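# Place tan bar as lower right stroke of a 6

## Task

Set one tan bar lying flat and pointing lengthwise so its far end presses up against the near face of the yellow middle bar, at that bar's right end, with the two bars' right edges lined up. This forms the bottom-right stroke of the digit 6. Leave every other object where it is. At the end, no part of either arm may be in contact with any bar.

## Robot and tools

Robot: two six-joint arms, left_arm and right_arm, each with a two-finger parallel gripper and a wrist camera whose cable counts as part of the hand. If the cable touches anything, that arm is touching it. Two fixed head cameras, cam_head_left and cam_head_right (672x504 each), sit on a stand behind the arms.

Frames: the scene frame has its origin at table-top height, midway between the two nominal bases. +x points out over the table, +z points up, and left_arm is on the +y side. Camera image sides do not match arm names. Actual bases: left_arm at (-0.006, +0.246, 0) m with quat_wxyz (+1.000, 0, 0, +0.019); right_arm at (0, -0.273, 0) m with quat_wxyz (+1.000, 0, 0, -0.006). Each arm reports its end_effector_position (metres) and end_effector_quat_wxyz in its own base frame. This point lies between the finger pads, about 1 cm short of the fingertips. The fingers point along the gripper's +z axis and open along its y axis. Reported poses can be a few centimetres off, more so at long reach.

Joint order. Every row and every per-joint list uses this order: shoulder (joint2), elbow (joint3), wrist roll (joint6), wrist pitch (joint4), waist (joint1), wrist yaw (joint5), then the gripper opening. Stated ranges in radians: waist -2.618..3.054, shoulder 0..3.142, elbow 0..3.142, wrist pitch -1.571..1.571, wrist yaw -1.571..1.571, wrist roll -2.094..2.094. True ends may differ by up to 0.059. A target more than 0.059 beyond a stated end, and further out than the current angle, gets the whole call refused. "joint sent to its limit" means that joint was clipped at its real end. Opening runs from -1 (closed) to +1 (fully open, a pad gap of 0.094 m).

A row is always 14 numbers: left_arm's six absolute joint angles (rad) plus its opening, then the same seven for right_arm. These are absolute targets, not offsets. To keep an arm or gripper unchanged, repeat its current "Joint targets" angles and its present command. Note that 0 is a real opening command.

Tools:
- execute_actions(actions, cameras): actions is a list of actions. Each action is up to 15 rows, one per 1/30 s control step, and a short action holds its final row to fill out 15 steps. Each control step keeps a joint's target within a set lead of its measured angle: 0.339 rad for waist, shoulder and elbow, 2.2 for the wrist joints. A row that would move the gripper more than 200 mm is scaled back. An empty list returns the full state plus images.
- move(target, speed, blend, opening_speed, grip_force, blocking, cameras): target is one 14-number row or a list of up to 15 rows, all absolute joint angles, sharing a 10 s budget. All joints are interpolated together, so the hand traces a curve, and nothing steers around obstacles. speed is in rad/s for the joint with the longest way to go: 0.01-12.57, default 0.5, either one value or one per target. blend is in rad, where corners are rounded and 0 means stop at each target. opening_speed is opening units per second, at least 0.2. grip_force is newtons per finger pad, 10-50, either one value or one per arm. It stays set, and lower values close slowly. blocking=false returns after about 0.5 s while the motion continues, and a new move replaces the running one. The result line "move:" reports done, off_target (at rest but more than 0.035 rad off), moving, held or fault, and may add limits=held. Neither done nor off_target tells you about contact.
- wait(seconds 0-10, cameras): lets the scene run while the last commands are held.
- stop(cameras): brakes a running move. Braking needs some distance.
- zoom_image(camera, region [x0,y0,x1,y1] pixels, at most 504x504): enlarges part of the latest image from cam_head_left or cam_head_right.
- read_manual(section): returns licence text only.
- finished_scene(scene): ends the current scene, identified by its number. Make no other calls in the same reply after it.

Results include Joint positions (rad, plus the pad gap in m), Joint velocities (may say "within noise"), Joint targets (what is being driven now), Tool commands, joint torques (N m, including gravity, with offsets and noise), grip_measured (opening on the command scale, up to about 2.5 mm wide when empty, a bit narrower than the part when squeezing), and grip_effort_nm (gripper motor effort, negative when closing). "joint command not followed" means the clearance check changed that arm's targets. Action calls also list joint positions at some steps. MOTOR HOT appears at 75 °C. At 90 °C the arm folds up and goes idle, and at 100 °C it goes limp. Stretched poses, held loads and pushing against an unreachable pose all heat the motors.

Grasping: the fingers go to the commanded grip_measured value. Squeeze grows by about 1 N per 0.001 below first contact, then jumps to the force limit. To release, command an opening well above grip_measured.

Avoid: dropping the bar or releasing it while it moves, fast impacts, hard presses against the table or other bars, and letting anything fall or rest off the table, which fails the task. Also avoid any contact between the two arms, grippers closing on the other arm's fingers, and strain on the camera cables. Fast moves hit harder, and targets set deeper past a contact press harder. Finish with both grippers open and clear of all bars.

Each tool is called as a command line: name --argument value for each argument, lists and objects as JSON in quotes; but a table of rows of numbers goes row by row, as --pt "numbers of a row", without its own name.

## Session

execute_actions --actions '[]'

Scene clock: 0.00 s.
left_arm: end_effector_position=(+0.4045, +0.0324, +0.1193) grip_measured=+1.000 grip_effort_nm=n/a end_effector_quat_wxyz=(+0.616, -0.074, +0.778, +0.100) | right_arm: end_effector_position=(+0.4058, -0.0437, +0.0908) grip_measured=+1.000 grip_effort_nm=n/a end_effector_quat_wxyz=(+0.567, +0.083, +0.818, -0.053)
Joint names: [shoulder, elbow, wrist roll, wrist pitch, waist, wrist yaw]
Joint positions: left_arm=[1.579 0.376 -0.004 0.969 -0.056 -0.303 0.094] | right_arm=[1.592 0.413 0.058 0.818 -0.05 0.136 0.094]
Joint velocities: within noise
Joint torques (N m): no reading
Motor temperatures (°C): left_arm=[33 35 26 33 28 28 27] | right_arm=[33 35 28 29 28 29 29]
Heat: left arm: 35 °C; right arm: 35 °C.
Joint targets: left_arm=[1.571 0.384 -0.005 0.971 -0.056 -0.305] | right_arm=[1.586 0.419 0.058 0.816 -0.050 0.137]
Tool commands: left_gripper/opening=+1.0 right_gripper/opening=+1.0

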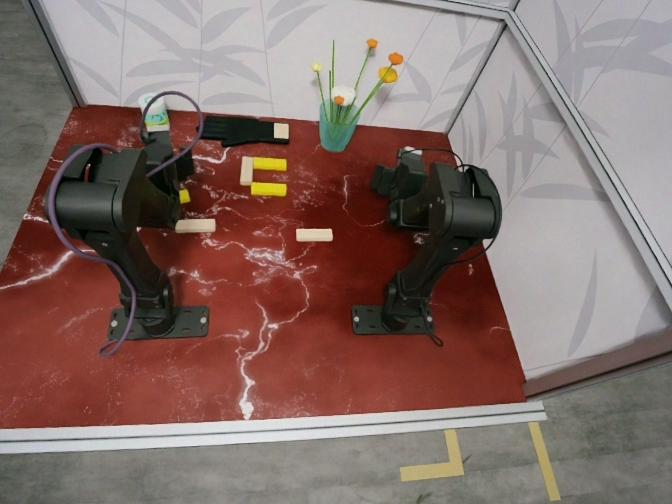

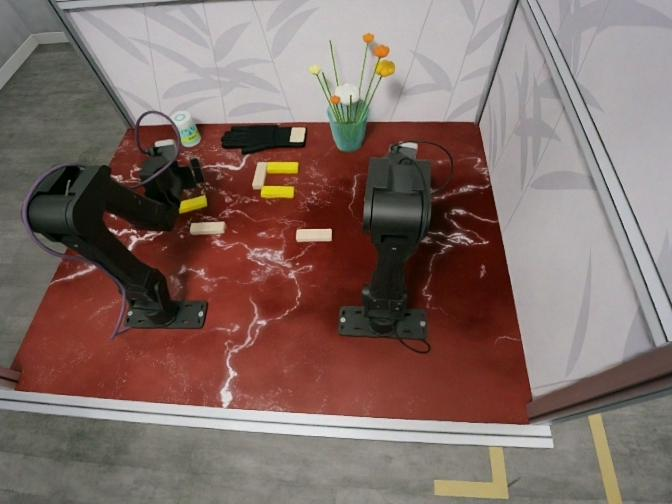

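zoom_image --camera "cam_head_left" --region '[230, 140, 350, 250]'

zoom_image --camera "cam_head_right" --region '[230, 140, 350, 250]'

zoom_image --camera "cam_head_right" --region '[100, 160, 450, 360]'

zoom_image --camera "cam_head_left" --region '[90, 160, 450, 360]'

Scaled by 4.200.

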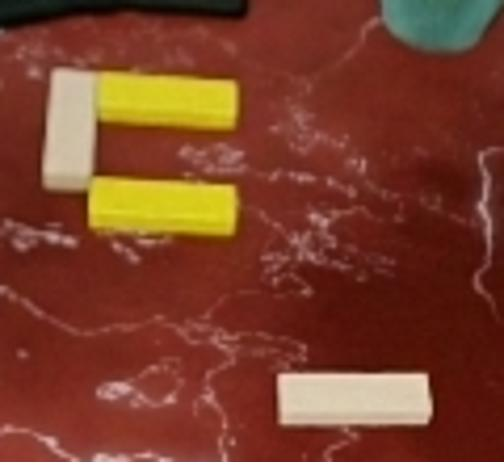

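Scaled by 4.200.

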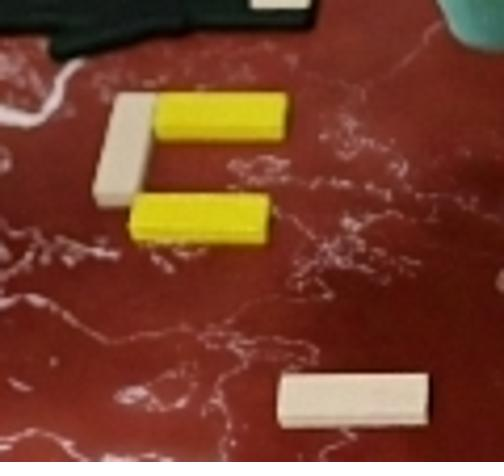

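Scaled by 1.440.

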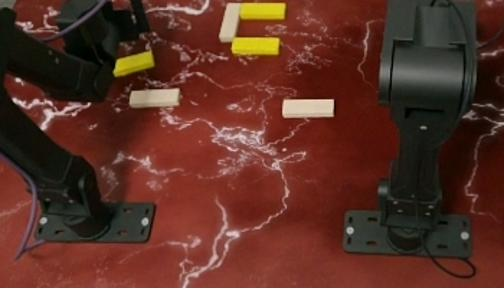

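Scaled by 1.400.

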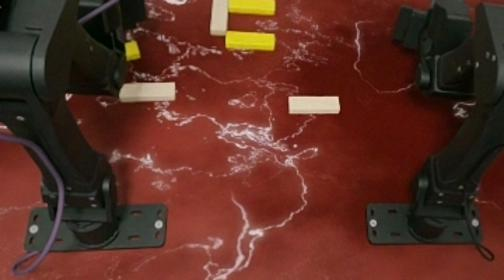

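move --target '[1.571,0.384,-0.005,0.971,-0.056,-0.305,1,1.710,1.272,-0.954,-1.133,0.617,0,1]' --speed 1.5 --cameras '["all"]'

zoom_image --camera "cam_head_left" --region '[230, 140, 400, 290]'

zoom_image --camera "cam_head_right" --region '[230, 140, 400, 290]'

Scene clock: 7.40 s.
left_arm: end_effector_position=(+0.4045, +0.0324, +0.1193) grip_measured=+1.000 grip_effort_nm=0.01 end_effector_quat_wxyz=(+0.616, -0.074, +0.778, +0.100) | right_arm: end_effector_position=(+0.2459, +0.1716, +0.0791) grip_measured=+1.000 grip_effort_nm=-0.04 end_effector_quat_wxyz=(-0.002, +0.705, -0.710, +0.009)
Joint names: [shoulder, elbow, wrist roll, wrist pitch, waist, wrist yaw]
Joint positions: left_arm=[1.579 0.376 -0.004 0.969 -0.056 -0.303 0.094] | right_arm=[1.69 1.245 -0.948 -1.119 0.616 0.016 0.094]
Joint torques (N m): left_arm=[-6.35 5.65 -0.01 1.82 -0.02 -0.07] | right_arm=[-5.31 8.4 -0.06 0.06 0.08 -0.15]
Heat: left arm: 36 °C; right arm: 36 °C.
Joint targets: left_arm=[1.571 0.384 -0.005 0.971 -0.056 -0.305] | right_arm=[1.710 1.272 -0.954 -1.133 0.617 0.000]
move: done

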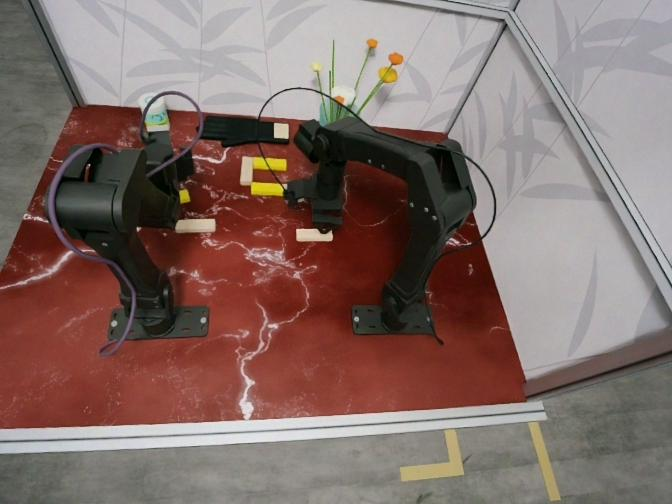

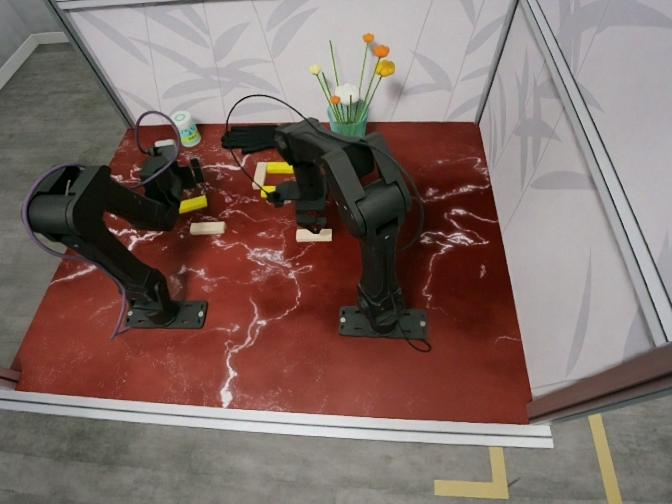

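Scaled by 2.965.

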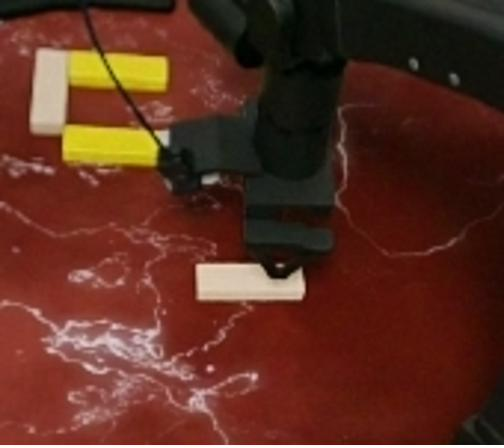

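Scaled by 2.965.

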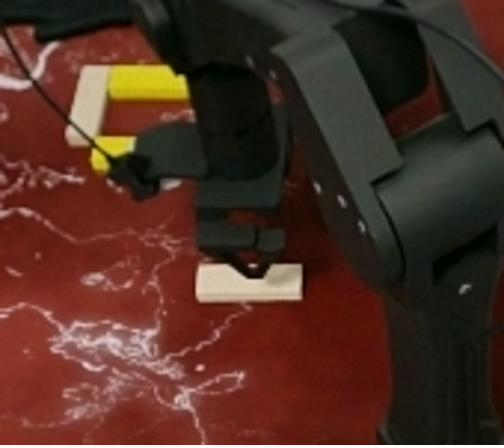

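move --target '[1.571,0.384,-0.005,0.971,-0.056,-0.305,1,1.746,1.170,-0.954,-0.995,0.617,0,1]' --speed 0.6 --cameras '["all"]'

zoom_image --camera "cam_head_left" --region '[230, 140, 400, 290]'

zoom_image --camera "cam_head_right" --region '[230, 140, 400, 290]'

Scene clock: 9.73 s.
left_arm: end_effector_position=(+0.4045, +0.0324, +0.1193) grip_measured=+1.000 grip_effort_nm=0.01 end_effector_quat_wxyz=(+0.616, -0.074, +0.778, +0.100) | right_arm: end_effector_position=(+0.2501, +0.1746, +0.0517) grip_measured=+1.000 grip_effort_nm=-0.04 end_effector_quat_wxyz=(-0.005, +0.705, -0.709, +0.009)
Joint names: [shoulder, elbow, wrist roll, wrist pitch, waist, wrist yaw]
Joint positions: left_arm=[1.579 0.376 -0.004 0.969 -0.056 -0.303 0.094] | right_arm=[1.73 1.179 -0.949 -1.007 0.616 0.016 0.094]
Joint torques (N m): left_arm=[-6.35 5.64 -0.01 1.82 -0.02 -0.07] | right_arm=[-5.94 5.08 -0.07 0.32 0.12 -0.14]
Heat: left arm: 36 °C; right arm: 36 °C.
Joint targets: left_arm=[1.571 0.384 -0.005 0.971 -0.056 -0.305] | right_arm=[1.746 1.170 -0.954 -0.995 0.617 0.000]
move: done

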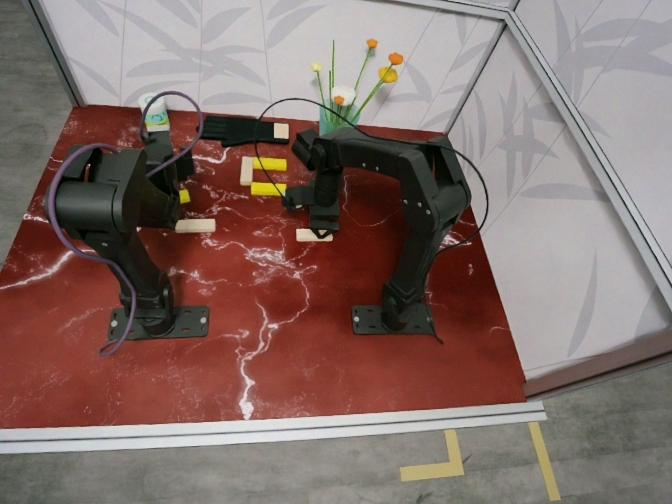

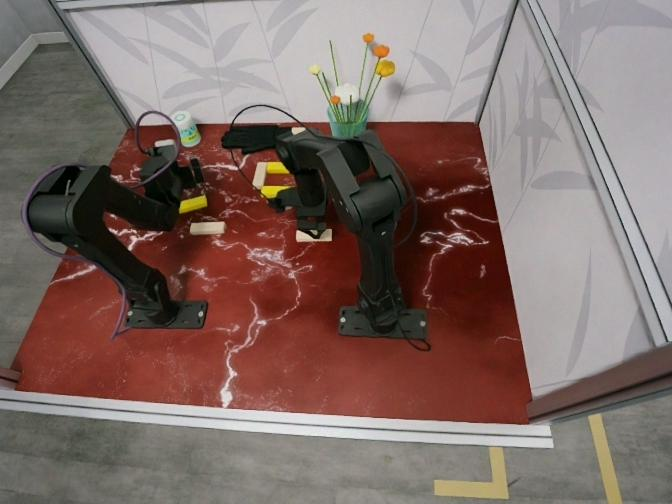

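Scaled by 2.965.

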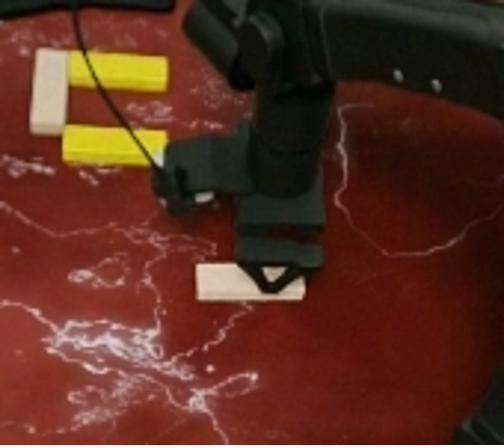

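Scaled by 2.965.

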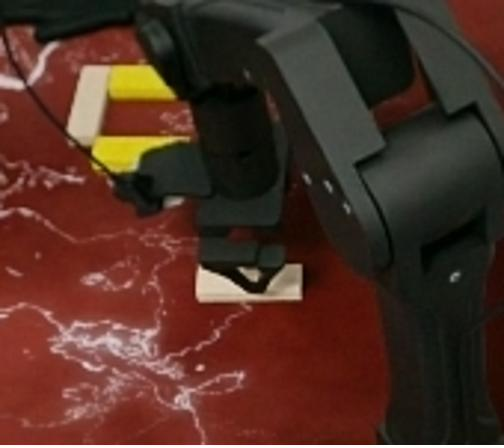

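move --target '[1.571,0.384,-0.005,0.971,-0.056,-0.305,1,1.710,1.107,-0.867,-0.968,0.704,0,1]' --speed 0.6 --cameras '["all"]'

zoom_image --camera "cam_head_left" --region '[230, 140, 400, 290]'

zoom_image --camera "cam_head_right" --region '[230, 140, 400, 290]'

Scene clock: 12.43 s.
left_arm: end_effector_position=(+0.4045, +0.0324, +0.1193) grip_measured=+1.000 grip_effort_nm=0.01 end_effector_quat_wxyz=(+0.616, -0.074, +0.778, +0.100) | right_arm: end_effector_position=(+0.2232, +0.1873, +0.0373) grip_measured=+1.000 grip_effort_nm=-0.03 end_effector_quat_wxyz=(+0.011, +0.709, -0.706, +0.006)
Joint names: [shoulder, elbow, wrist roll, wrist pitch, waist, wrist yaw]
Joint positions: left_arm=[1.579 0.376 -0.004 0.969 -0.056 -0.303 0.094] | right_arm=[1.73 1.119 -0.872 -0.981 0.703 0.013 0.094]
Joint torques (N m): left_arm=[-6.37 5.64 -0.02 1.82 -0.02 -0.07] | right_arm=[-8.68 4.74 0.04 0.26 0.02 -0.12]
Heat: left arm: 36 °C; right arm: 36 °C.
Joint targets: left_arm=[1.571 0.384 -0.005 0.971 -0.056 -0.305] | right_arm=[1.710 1.107 -0.867 -0.968 0.704 0.000]
move: done

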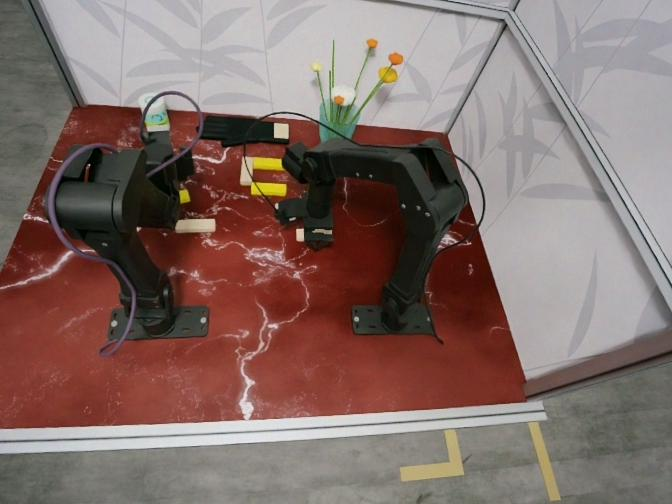

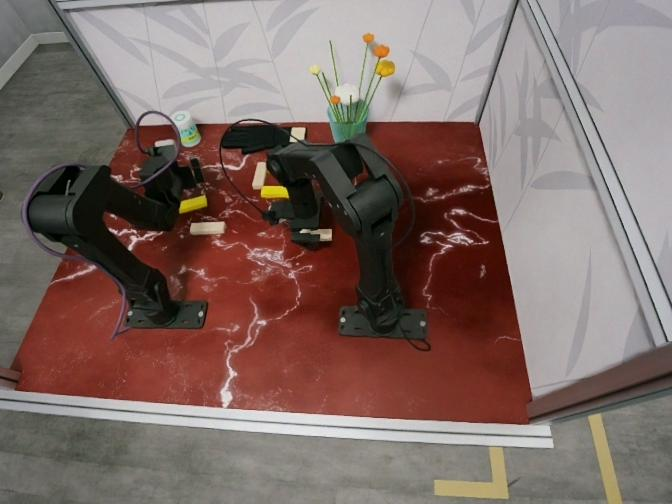

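Scaled by 2.965.

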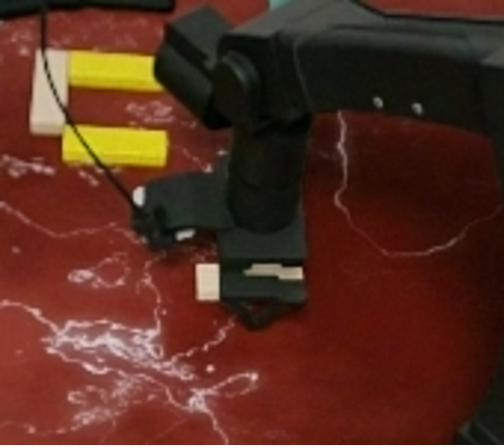

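Scaled by 2.965.

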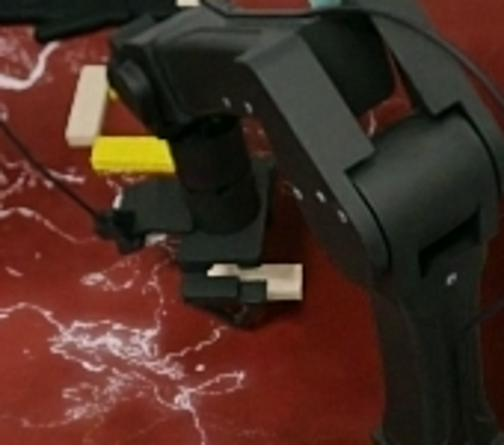

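move --pt "1.571 0.384 -0.005 0.971 -0.056 -0.305 1 1.7406 1.0566 -0.867 -0.887 0.704 -0.01 1" --pt "1.571 0.384 -0.005 0.971 -0.056 -0.305 1 1.7406 1.0566 -0.867 -0.887 0.704 -0.01 -0.7" --speed 0.4 --opening_speed 1.0 --grip_force 30 --cameras '["all"]'

zoom_image --camera "cam_head_left" --region '[230, 140, 400, 290]'

zoom_image --camera "cam_head_right" --region '[230, 140, 400, 290]'

Scene clock: 18.53 s.
left_arm: end_effector_position=(+0.4045, +0.0324, +0.1193) grip_measured=+1.000 grip_effort_nm=0.00 end_effector_quat_wxyz=(+0.616, -0.074, +0.778, +0.100) | right_arm: end_effector_position=(+0.2252, +0.1902, +0.0256) grip_measured=-0.404 grip_effort_nm=-0.63 end_effector_quat_wxyz=(-0.005, +0.708, -0.706, +0.005)
Joint names: [shoulder, elbow, wrist roll, wrist pitch, waist, wrist yaw]
Joint positions: left_arm=[1.579 0.376 -0.004 0.969 -0.056 -0.303 0.094] | right_arm=[1.73 1.069 -0.871 -0.898 0.703 0.008 0.028]
Joint torques (N m): left_arm=[-6.35 5.65 -0.02 1.82 -0.03 -0.07] | right_arm=[-6.05 4.63 0.03 0.3 0.01 -0.17]
Heat: left arm: 37 °C; right arm: 36 °C.
Joint targets: left_arm=[1.571 0.384 -0.005 0.971 -0.056 -0.305] | right_arm=[1.741 1.057 -0.867 -0.887 0.704 -0.010]
grip_force (N): 30, 30
move: done

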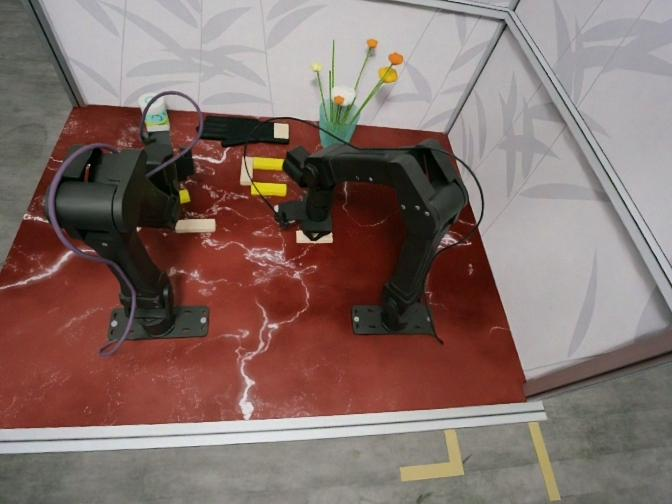

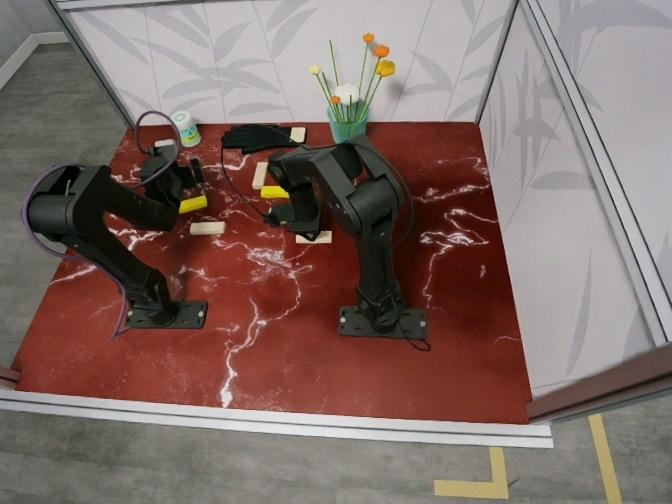

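Scaled by 2.965.

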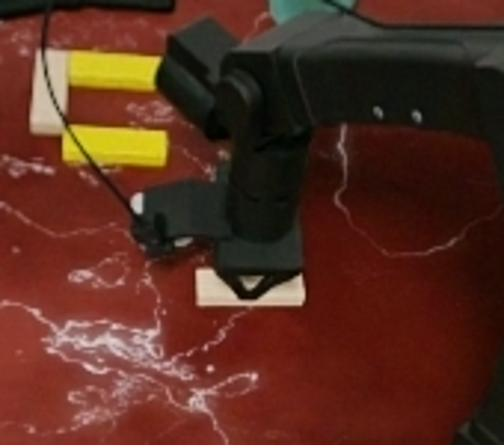

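Scaled by 2.965.

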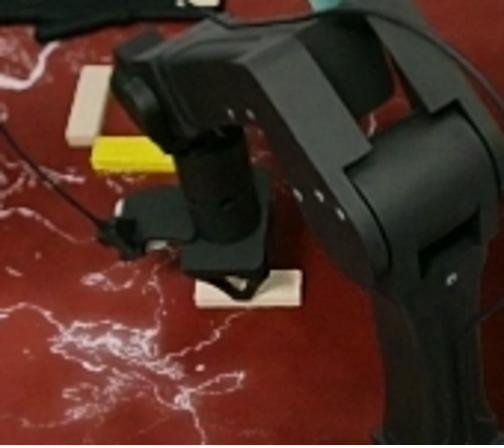

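move --pt "1.571 0.384 -0.005 0.971 -0.056 -0.305 1 1.6854 1.162 -0.867 -1.047 0.704 -0.01 -0.7" --pt "1.571 0.384 -0.005 0.971 -0.056 -0.305 1 2.0883 1.698 0.765 -1.181 0.771 -0.01 -0.7" --pt "1.571 0.384 -0.005 0.971 -0.056 -0.305 1 2.107 1.640 0.765 -1.104 0.771 -0.01 -0.7" --speed '[0.4,0.8,0.4]' --cameras '["all"]'

zoom_image --camera "cam_head_left" --region '[220, 130, 340, 240]'

zoom_image --camera "cam_head_right" --region '[220, 130, 340, 240]'

Scene clock: 27.90 s.
left_arm: end_effector_position=(+0.4045, +0.0324, +0.1193) grip_measured=+1.000 grip_effort_nm=0.01 end_effector_quat_wxyz=(+0.616, -0.074, +0.778, +0.100) | right_arm: end_effector_position=(+0.2888, +0.2798, +0.0502) grip_measured=-0.407 grip_effort_nm=-0.68 end_effector_quat_wxyz=(+0.007, -0.003, +1.000, +0.009)
Joint names: [shoulder, elbow, wrist roll, wrist pitch, waist, wrist yaw]
Joint positions: left_arm=[1.579 0.376 -0.004 0.969 -0.056 -0.303 0.094] | right_arm=[2.083 1.65 0.759 -1.117 0.765 -0.004 0.028]
Joint torques (N m): left_arm=[-6.38 5.65 -0.02 1.81 -0.05 -0.08] | right_arm=[-8.87 5.23 0.04 0.33 0.46 -0.06]
Motor temperatures (°C): left_arm=[34 37 26 38 28 28 27] | right_arm=[34 37 28 30 28 29 29]
Heat: left arm: 38 °C; right arm: 37 °C.
Joint targets: left_arm=[1.571 0.384 -0.005 0.971 -0.056 -0.305] | right_arm=[2.107 1.640 0.765 -1.104 0.771 -0.010]
grip_force (N): 30, 30
move: done

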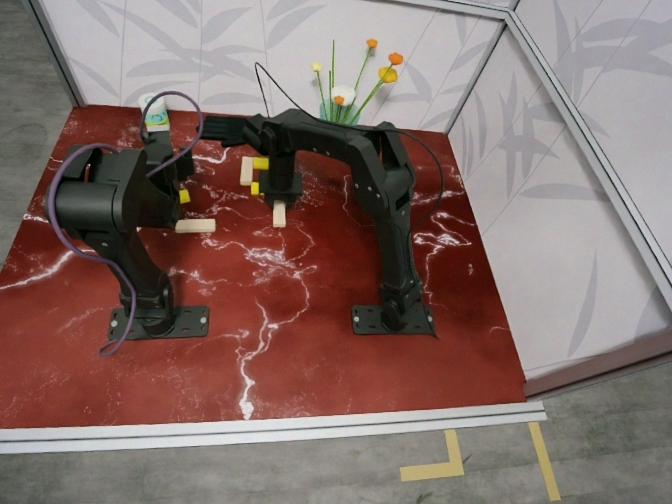

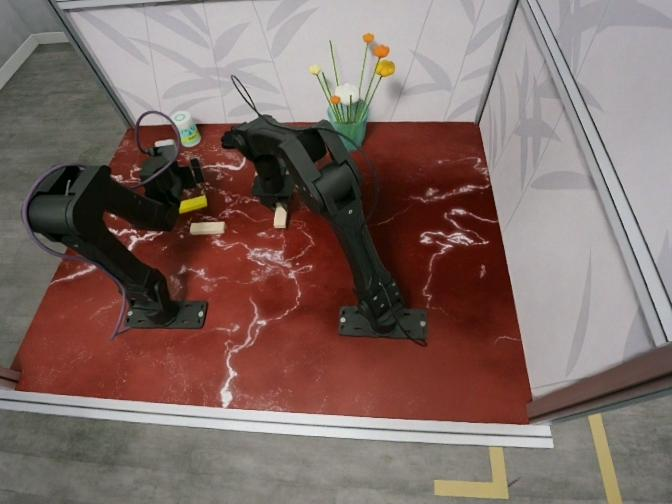

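Scaled by 4.200.

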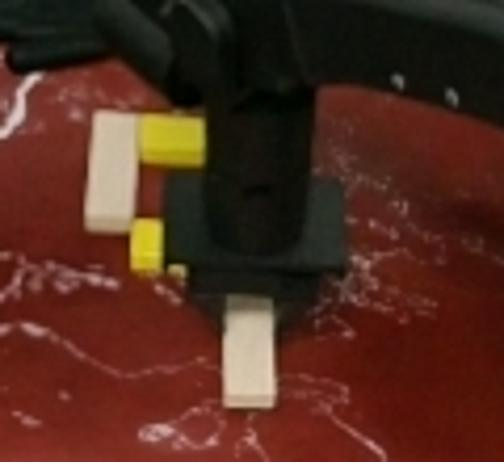

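Scaled by 4.200.

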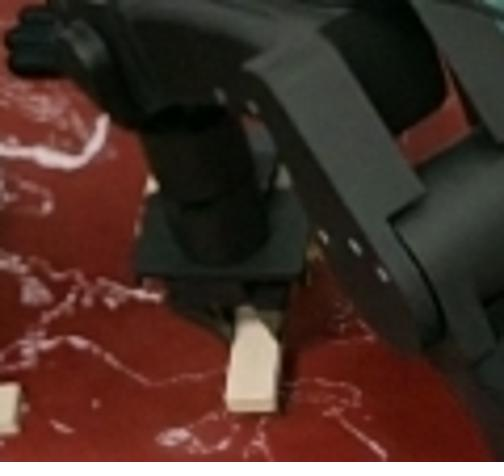

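move --pt "1.571 0.384 -0.005 0.971 -0.056 -0.305 1 2.1246 1.592 0.765 -1.038 0.771 -0.01 -0.7" --pt "1.571 0.384 -0.005 0.971 -0.056 -0.305 1 2.1246 1.592 0.765 -1.038 0.771 -0.01 0.0" --pt "1.571 0.384 -0.005 0.971 -0.056 -0.305 1 2.055 1.785 0.765 -1.301 0.771 -0.01 0" --pt "1.571 0.384 -0.005 0.971 -0.056 -0.305 1 2.0 1.785 0.765 -1.301 0.3 -0.01 0" --speed '[0.15,0.4,0.5,1.0]' --opening_speed 1.0 --cameras '["all"]'

zoom_image --camera "cam_head_left" --region '[220, 130, 340, 240]'

zoom_image --camera "cam_head_right" --region '[220, 130, 340, 240]'

Scene clock: 33.70 s.
left_arm: end_effector_position=(+0.4045, +0.0324, +0.1193) grip_measured=+1.000 grip_effort_nm=0.01 end_effector_quat_wxyz=(+0.616, -0.074, +0.778, +0.100) | right_arm: end_effector_position=(+0.3732, +0.1175, +0.0934) grip_measured=-0.001 grip_effort_nm=0.06 end_effector_quat_wxyz=(-0.003, +0.230, +0.973, +0.005)
Joint names: [shoulder, elbow, wrist roll, wrist pitch, waist, wrist yaw]
Joint positions: left_arm=[1.579 0.376 -0.004 0.969 -0.056 -0.303 0.094] | right_arm=[2.041 1.761 0.76 -1.291 0.297 -0.012 0.047]
Joint torques (N m): left_arm=[-6.35 5.63 -0.01 1.81 -0.02 -0.07] | right_arm=[-14 8.34 0.05 0.08 0.29 0]
Heat: left arm: 39 °C; right arm: 37 °C.
Joint targets: left_arm=[1.571 0.384 -0.005 0.971 -0.056 -0.305] | right_arm=[2.000 1.785 0.765 -1.301 0.300 -0.010]
grip_force (N): 30, 30
move: off_target (right_arm); right_arm: the shoulder is farthest, 0.041 rad from its target

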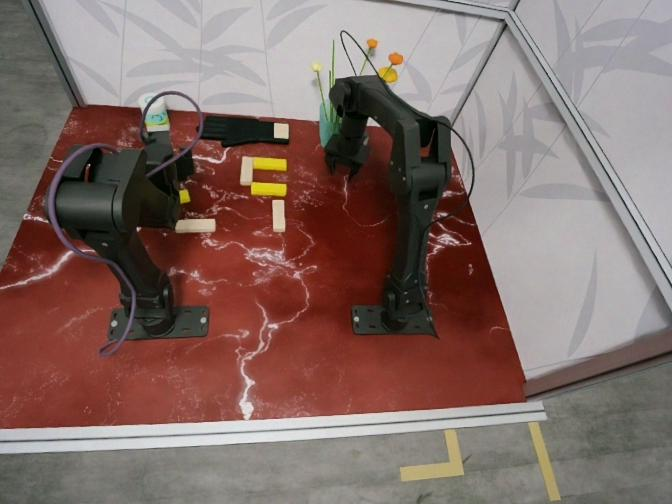

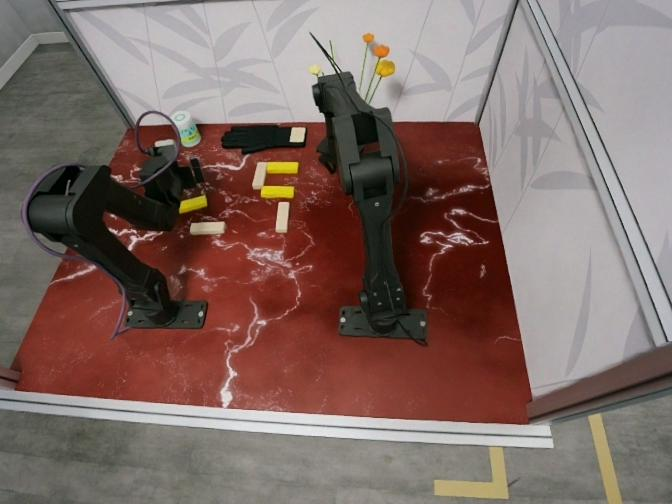

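Scaled by 4.200.

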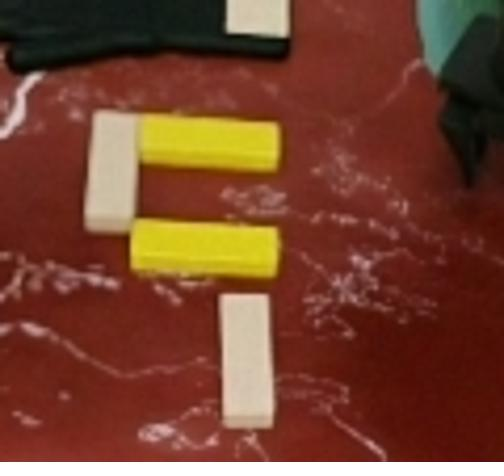

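Scaled by 4.200.

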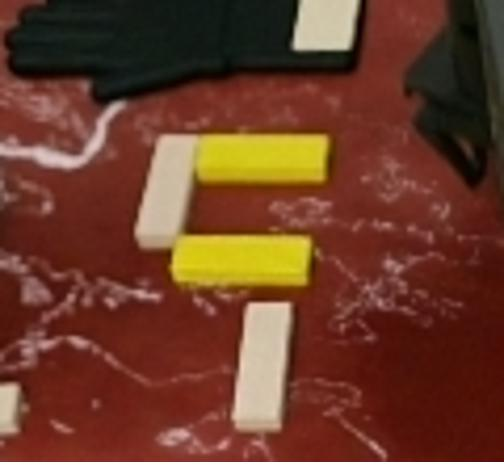

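move --pt "1.571 0.384 -0.005 0.971 -0.056 -0.305 1 2.055 1.785 0.765 -1.301 0.771 -0.01 0.1" --pt "1.571 0.384 -0.005 0.971 -0.056 -0.305 1 2.1246 1.592 0.765 -1.038 0.771 -0.01 0.1" --pt "1.571 0.384 -0.005 0.971 -0.056 -0.305 1 2.1246 1.592 0.765 -1.038 0.771 -0.01 -0.7" --pt "1.571 0.384 -0.005 0.971 -0.056 -0.305 1 2.107 1.640 0.765 -1.104 0.771 -0.01 -0.7" --pt "1.571 0.384 -0.005 0.971 -0.056 -0.305 1 2.1591 1.7287 0.754 -1.1404 0.717 -0.01 -0.7" --speed '[1.0,0.4,0.4,0.3,0.3]' --opening_speed 1.5 --cameras '[]'

move --pt "1.571 0.384 -0.005 0.971 -0.056 -0.305 1 2.1772 1.6764 0.754 -1.070 0.717 -0.01 -0.7" --pt "1.571 0.384 -0.005 0.971 -0.056 -0.305 1 2.1858 1.6905 0.750 -1.0755 0.713 -0.01 -0.7" --speed '[0.15,0.05]' --cameras '["all"]'

zoom_image --camera "cam_head_left" --region '[220, 130, 340, 240]'

move --pt "1.571 0.384 -0.005 0.971 -0.056 -0.305 1 2.1858 1.6905 0.750 -1.0755 0.713 -0.01 0.0" --pt "1.571 0.384 -0.005 0.971 -0.056 -0.305 1 2.105 1.88 0.754 -1.346 0.713 -0.01 0" --pt "1.571 0.384 -0.005 0.971 -0.056 -0.305 1 2.0 1.785 0.765 -1.301 0.3 -0.01 0" --speed '[0.3,0.5,1.0]' --opening_speed 1.0 --cameras '["all"]'

zoom_image --camera "cam_head_left" --region '[220, 130, 340, 240]'

zoom_image --camera "cam_head_right" --region '[220, 130, 340, 240]'

Scene clock: 44.17 s.
left_arm: end_effector_position=(+0.4045, +0.0324, +0.1193) grip_measured=+1.000 grip_effort_nm=0.01 end_effector_quat_wxyz=(+0.616, -0.074, +0.778, +0.100) | right_arm: end_effector_position=(+0.3084, +0.2730, +0.0454) grip_measured=-0.699 grip_effort_nm=-0.09 end_effector_quat_wxyz=(+0.001, +0.022, +1.000, +0.012)
Joint names: [shoulder, elbow, wrist roll, wrist pitch, waist, wrist yaw]
Joint positions: left_arm=[1.579 0.376 -0.004 0.969 -0.056 -0.303 0.094] | right_arm=[2.129 1.703 0.759 -1.128 0.715 -0.017 0.014]
Joint torques (N m): left_arm=[-6.37 5.64 -0.01 1.81 -0.03 -0.08] | right_arm=[-8.8 8.35 -0.04 0.1 0.21 0.03]
Heat: left arm: 39 °C; right arm: 37 °C.
Joint targets: left_arm=[1.571 0.384 -0.005 0.971 -0.056 -0.305] | right_arm=[2.159 1.729 0.754 -1.141 0.717 -0.010]
grip_force (N): 30, 30
move: done
No camera images: "cameras" was empty.

Scene clock: 45.80 s.
left_arm: end_effector_position=(+0.4045, +0.0324, +0.1193) grip_measured=+1.000 grip_effort_nm=0.01 end_effector_quat_wxyz=(+0.616, -0.074, +0.778, +0.100) | right_arm: end_effector_position=(+0.3119, +0.2760, +0.0315) grip_measured=-0.699 grip_effort_nm=-0.09 end_effector_quat_wxyz=(+0.002, +0.020, +1.000, +0.013)
Joint names: [shoulder, elbow, wrist roll, wrist pitch, waist, wrist yaw]
Joint positions: left_arm=[1.579 0.376 -0.004 0.969 -0.056 -0.303 0.094] | right_arm=[2.156 1.689 0.755 -1.083 0.715 -0.017 0.014]
Joint torques (N m): left_arm=[-6.35 5.64 -0.01 1.82 -0.02 -0.07] | right_arm=[-9.02 6.15 -0.09 0.3 -0.23 0.06]
Heat: left arm: 39 °C; right arm: 37 °C.
Joint targets: left_arm=[1.571 0.384 -0.005 0.971 -0.056 -0.305] | right_arm=[2.186 1.691 0.750 -1.075 0.713 -0.010]
grip_force (N): 30, 30
move: done

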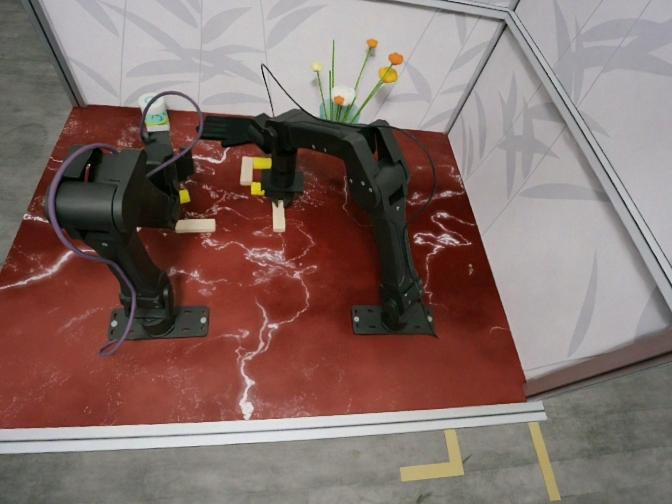

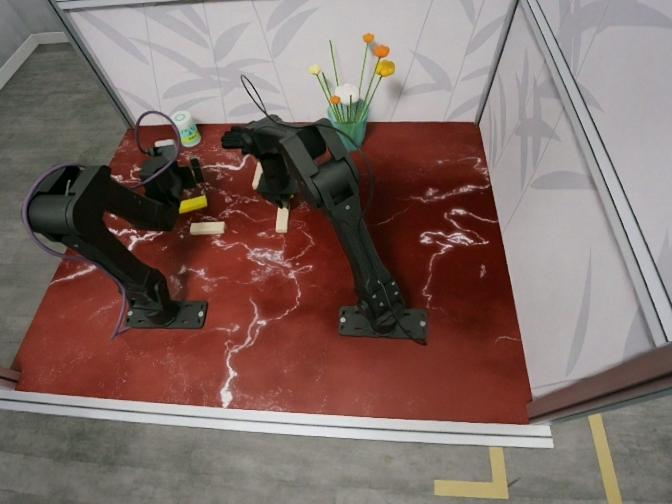

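Scaled by 4.200.

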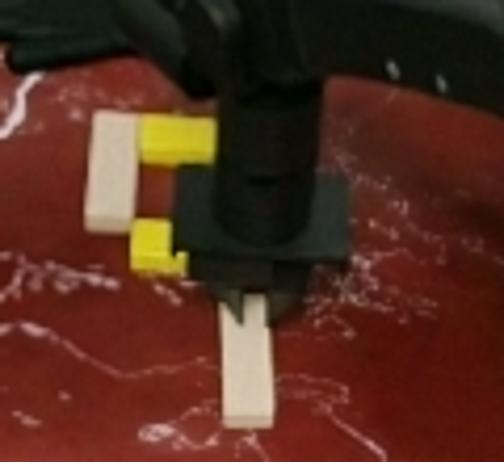

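Scene clock: 49.20 s.
left_arm: end_effector_position=(+0.4045, +0.0324, +0.1193) grip_measured=+1.000 grip_effort_nm=0.00 end_effector_quat_wxyz=(+0.616, -0.074, +0.778, +0.100) | right_arm: end_effector_position=(+0.3767, +0.1189, +0.1034) grip_measured=-0.001 grip_effort_nm=0.06 end_effector_quat_wxyz=(+0.004, +0.229, +0.973, +0.008)
Joint names: [shoulder, elbow, wrist roll, wrist pitch, waist, wrist yaw]
Joint positions: left_arm=[1.579 0.376 -0.004 0.969 -0.056 -0.303 0.094] | right_arm=[2.039 1.798 0.76 -1.314 0.299 -0.01 0.047]
Joint torques (N m): left_arm=[-6.34 5.65 0 1.81 -0.02 -0.07] | right_arm=[-13.79 5 0.05 0.31 0.2 -0.01]
Heat: left arm: 40 °C; right arm: 38 °C.
Joint targets: left_arm=[1.571 0.384 -0.005 0.971 -0.056 -0.305] | right_arm=[2.000 1.785 0.765 -1.301 0.300 -0.010]
grip_force (N): 30, 30
move: off_target (right_arm); right_arm: the shoulder is farthest, 0.039 rad from its target

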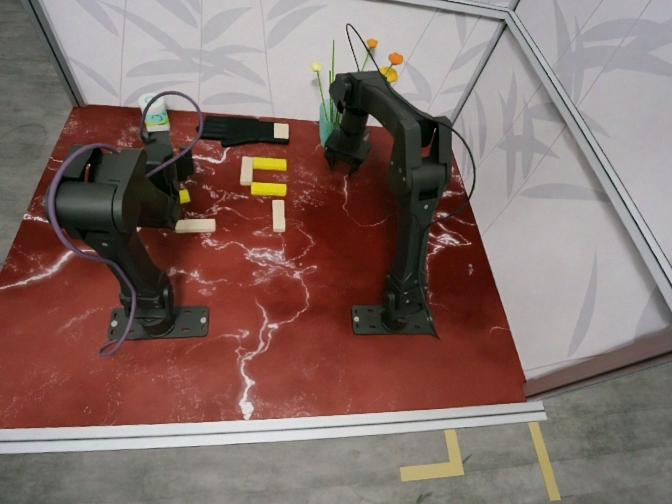

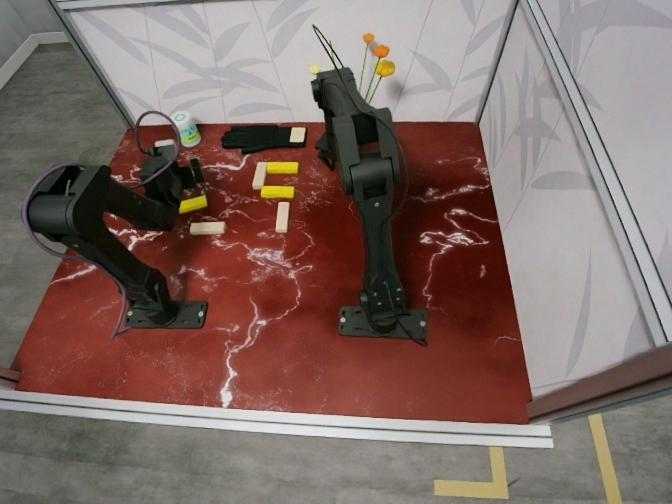

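Scaled by 4.200.

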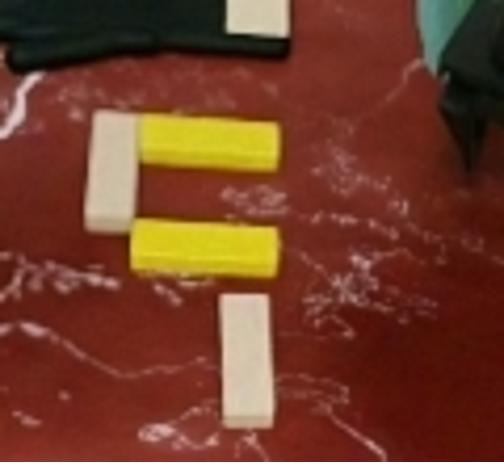

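Scaled by 4.200.

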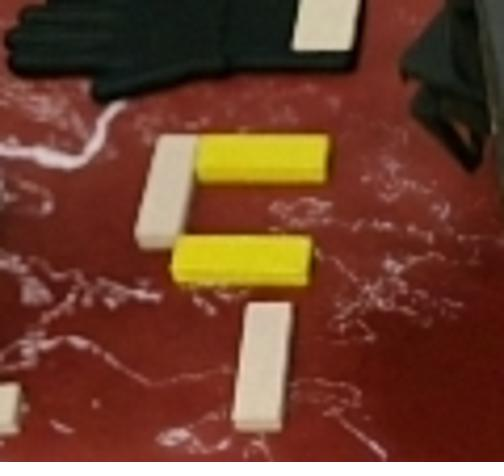

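move --pt "1.571 0.384 -0.005 0.971 -0.056 -0.305 1 2.055 1.785 0.730 -1.301 0.771 -0.01 0.1" --pt "1.571 0.384 -0.005 0.971 -0.056 -0.305 1 2.1388 1.5649 0.730 -0.9969 0.771 -0.01 0.1" --pt "1.571 0.384 -0.005 0.971 -0.056 -0.305 1 2.1388 1.5649 0.730 -0.9969 0.771 -0.01 -0.7" --speed '[1.0,0.4,0.4]' --opening_speed 1.5 --cameras '[]'

move --pt "1.571 0.384 -0.005 0.971 -0.056 -0.305 1 2.107 1.640 0.730 -1.104 0.771 -0.01 -0.7" --pt "1.571 0.384 -0.005 0.971 -0.056 -0.305 1 2.1591 1.7287 0.720 -1.1404 0.717 -0.01 -0.7" --pt "1.571 0.384 -0.005 0.971 -0.056 -0.305 1 2.1987 1.6619 0.716 -1.034 0.713 -0.01 -0.7" --speed '[0.3,0.3,0.15]' --cameras '[]'

move --pt "1.571 0.384 -0.005 0.971 -0.056 -0.305 1 2.1987 1.6619 0.716 -1.034 0.713 -0.01 0.0" --pt "1.571 0.384 -0.005 0.971 -0.056 -0.305 1 2.105 1.88 0.754 -1.346 0.713 -0.01 0" --pt "1.571 0.384 -0.005 0.971 -0.056 -0.305 1 2.0 1.785 0.765 -1.301 0.3 -0.01 0" --speed '[0.3,0.5,1.0]' --opening_speed 1.0 --cameras '["all"]'

zoom_image --camera "cam_head_left" --region '[220, 130, 340, 240]'

zoom_image --camera "cam_head_right" --region '[220, 130, 340, 240]'

Scene clock: 56.80 s.
left_arm: end_effector_position=(+0.4045, +0.0324, +0.1193) grip_measured=+1.000 grip_effort_nm=0.00 end_effector_quat_wxyz=(+0.616, -0.074, +0.778, +0.100) | right_arm: end_effector_position=(+0.2847, +0.2844, +0.0191) grip_measured=-0.382 grip_effort_nm=-0.65 end_effector_quat_wxyz=(+0.001, -0.021, +1.000, +0.013)
Joint names: [shoulder, elbow, wrist roll, wrist pitch, waist, wrist yaw]
Joint positions: left_arm=[1.579 0.376 -0.004 0.969 -0.056 -0.303 0.094] | right_arm=[2.115 1.574 0.734 -1.01 0.775 -0.017 0.029]
Joint torques (N m): left_arm=[-6.35 5.65 -0.01 1.82 -0.02 -0.07] | right_arm=[-8.99 5.07 -0.07 0.37 -0.54 0.1]
Heat: left arm: 40 °C; right arm: 38 °C.
Joint targets: left_arm=[1.571 0.384 -0.005 0.971 -0.056 -0.305] | right_arm=[2.139 1.565 0.730 -0.997 0.771 -0.010]
grip_force (N): 30, 30
move: done
No camera images: "cameras" was empty.

Scene clock: 60.00 s.
left_arm: end_effector_position=(+0.4045, +0.0324, +0.1193) grip_measured=+1.000 grip_effort_nm=0.01 end_effector_quat_wxyz=(+0.616, -0.074, +0.778, +0.100) | right_arm: end_effector_position=(+0.3134, +0.2774, +0.0213) grip_measured=-0.383 grip_effort_nm=-0.68 end_effector_quat_wxyz=(+0.003, +0.003, +1.000, +0.014)
Joint names: [shoulder, elbow, wrist roll, wrist pitch, waist, wrist yaw]
Joint positions: left_arm=[1.579 0.376 -0.004 0.969 -0.056 -0.303 0.094] | right_arm=[2.172 1.673 0.721 -1.049 0.715 -0.017 0.029]
Joint torques (N m): left_arm=[-6.35 5.65 -0.02 1.82 -0.03 -0.07] | right_arm=[-9.42 5.12 -0.06 0.37 -0.21 0.07]
Heat: left arm: 40 °C; right arm: 38 °C.
Joint targets: left_arm=[1.571 0.384 -0.005 0.971 -0.056 -0.305] | right_arm=[2.199 1.662 0.716 -1.034 0.713 -0.010]
grip_force (N): 30, 30
move: done
No camera images: "cameras" was empty.

Scene clock: 63.47 s.
left_arm: end_effector_position=(+0.4045, +0.0324, +0.1193) grip_measured=+1.000 grip_effort_nm=0.01 end_effector_quat_wxyz=(+0.616, -0.074, +0.778, +0.100) | right_arm: end_effector_position=(+0.3767, +0.1191, +0.1034) grip_measured=-0.001 grip_effort_nm=0.06 end_effector_quat_wxyz=(+0.004, +0.228, +0.974, +0.008)
Joint names: [shoulder, elbow, wrist roll, wrist pitch, waist, wrist yaw]
Joint positions: left_arm=[1.579 0.376 -0.004 0.969 -0.056 -0.303 0.094] | right_arm=[2.039 1.798 0.76 -1.314 0.299 -0.01 0.047]
Joint torques (N m): left_arm=[-6.35 5.67 -0.01 1.82 -0.03 -0.07] | right_arm=[-13.86 5.05 0.04 0.33 0.01 0.01]
Motor temperatures (°C): left_arm=[35 38 26 40 28 28 27] | right_arm=[39 37 28 29 28 29 28]
Heat: left arm: 40 °C; right arm: 39 °C.
Joint targets: left_arm=[1.571 0.384 -0.005 0.971 -0.056 -0.305] | right_arm=[2.000 1.785 0.765 -1.301 0.300 -0.010]
grip_force (N): 30, 30
move: off_target (right_arm); right_arm: the shoulder is farthest, 0.039 rad from its target

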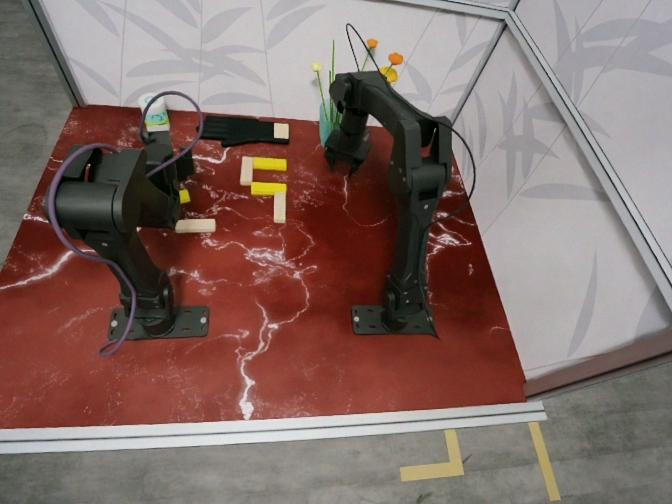

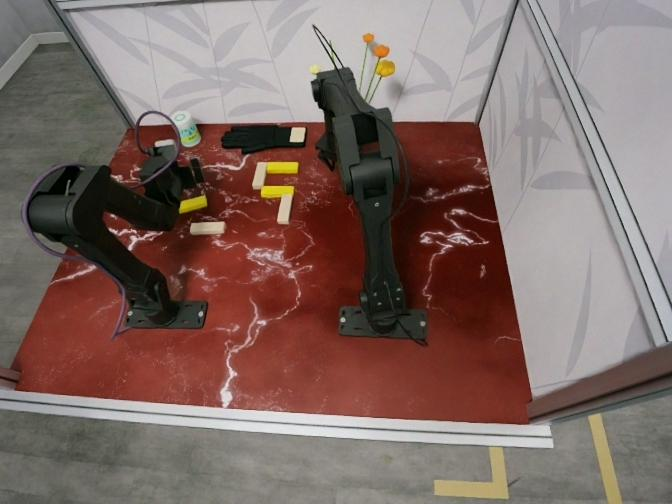

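Scaled by 4.200.

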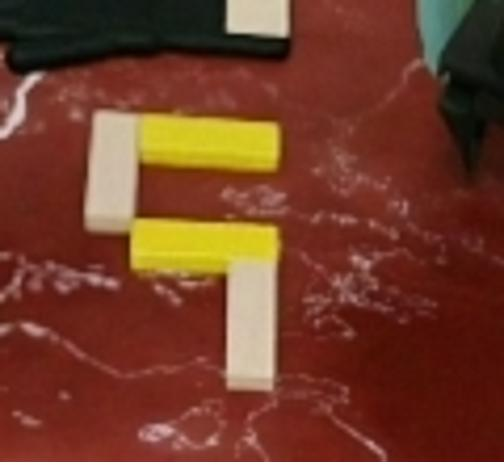

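Scaled by 4.200.

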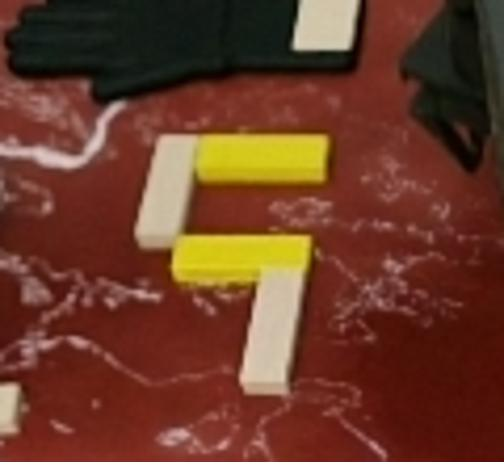

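finished_scene --scene 1

The scene is finished: the task was done.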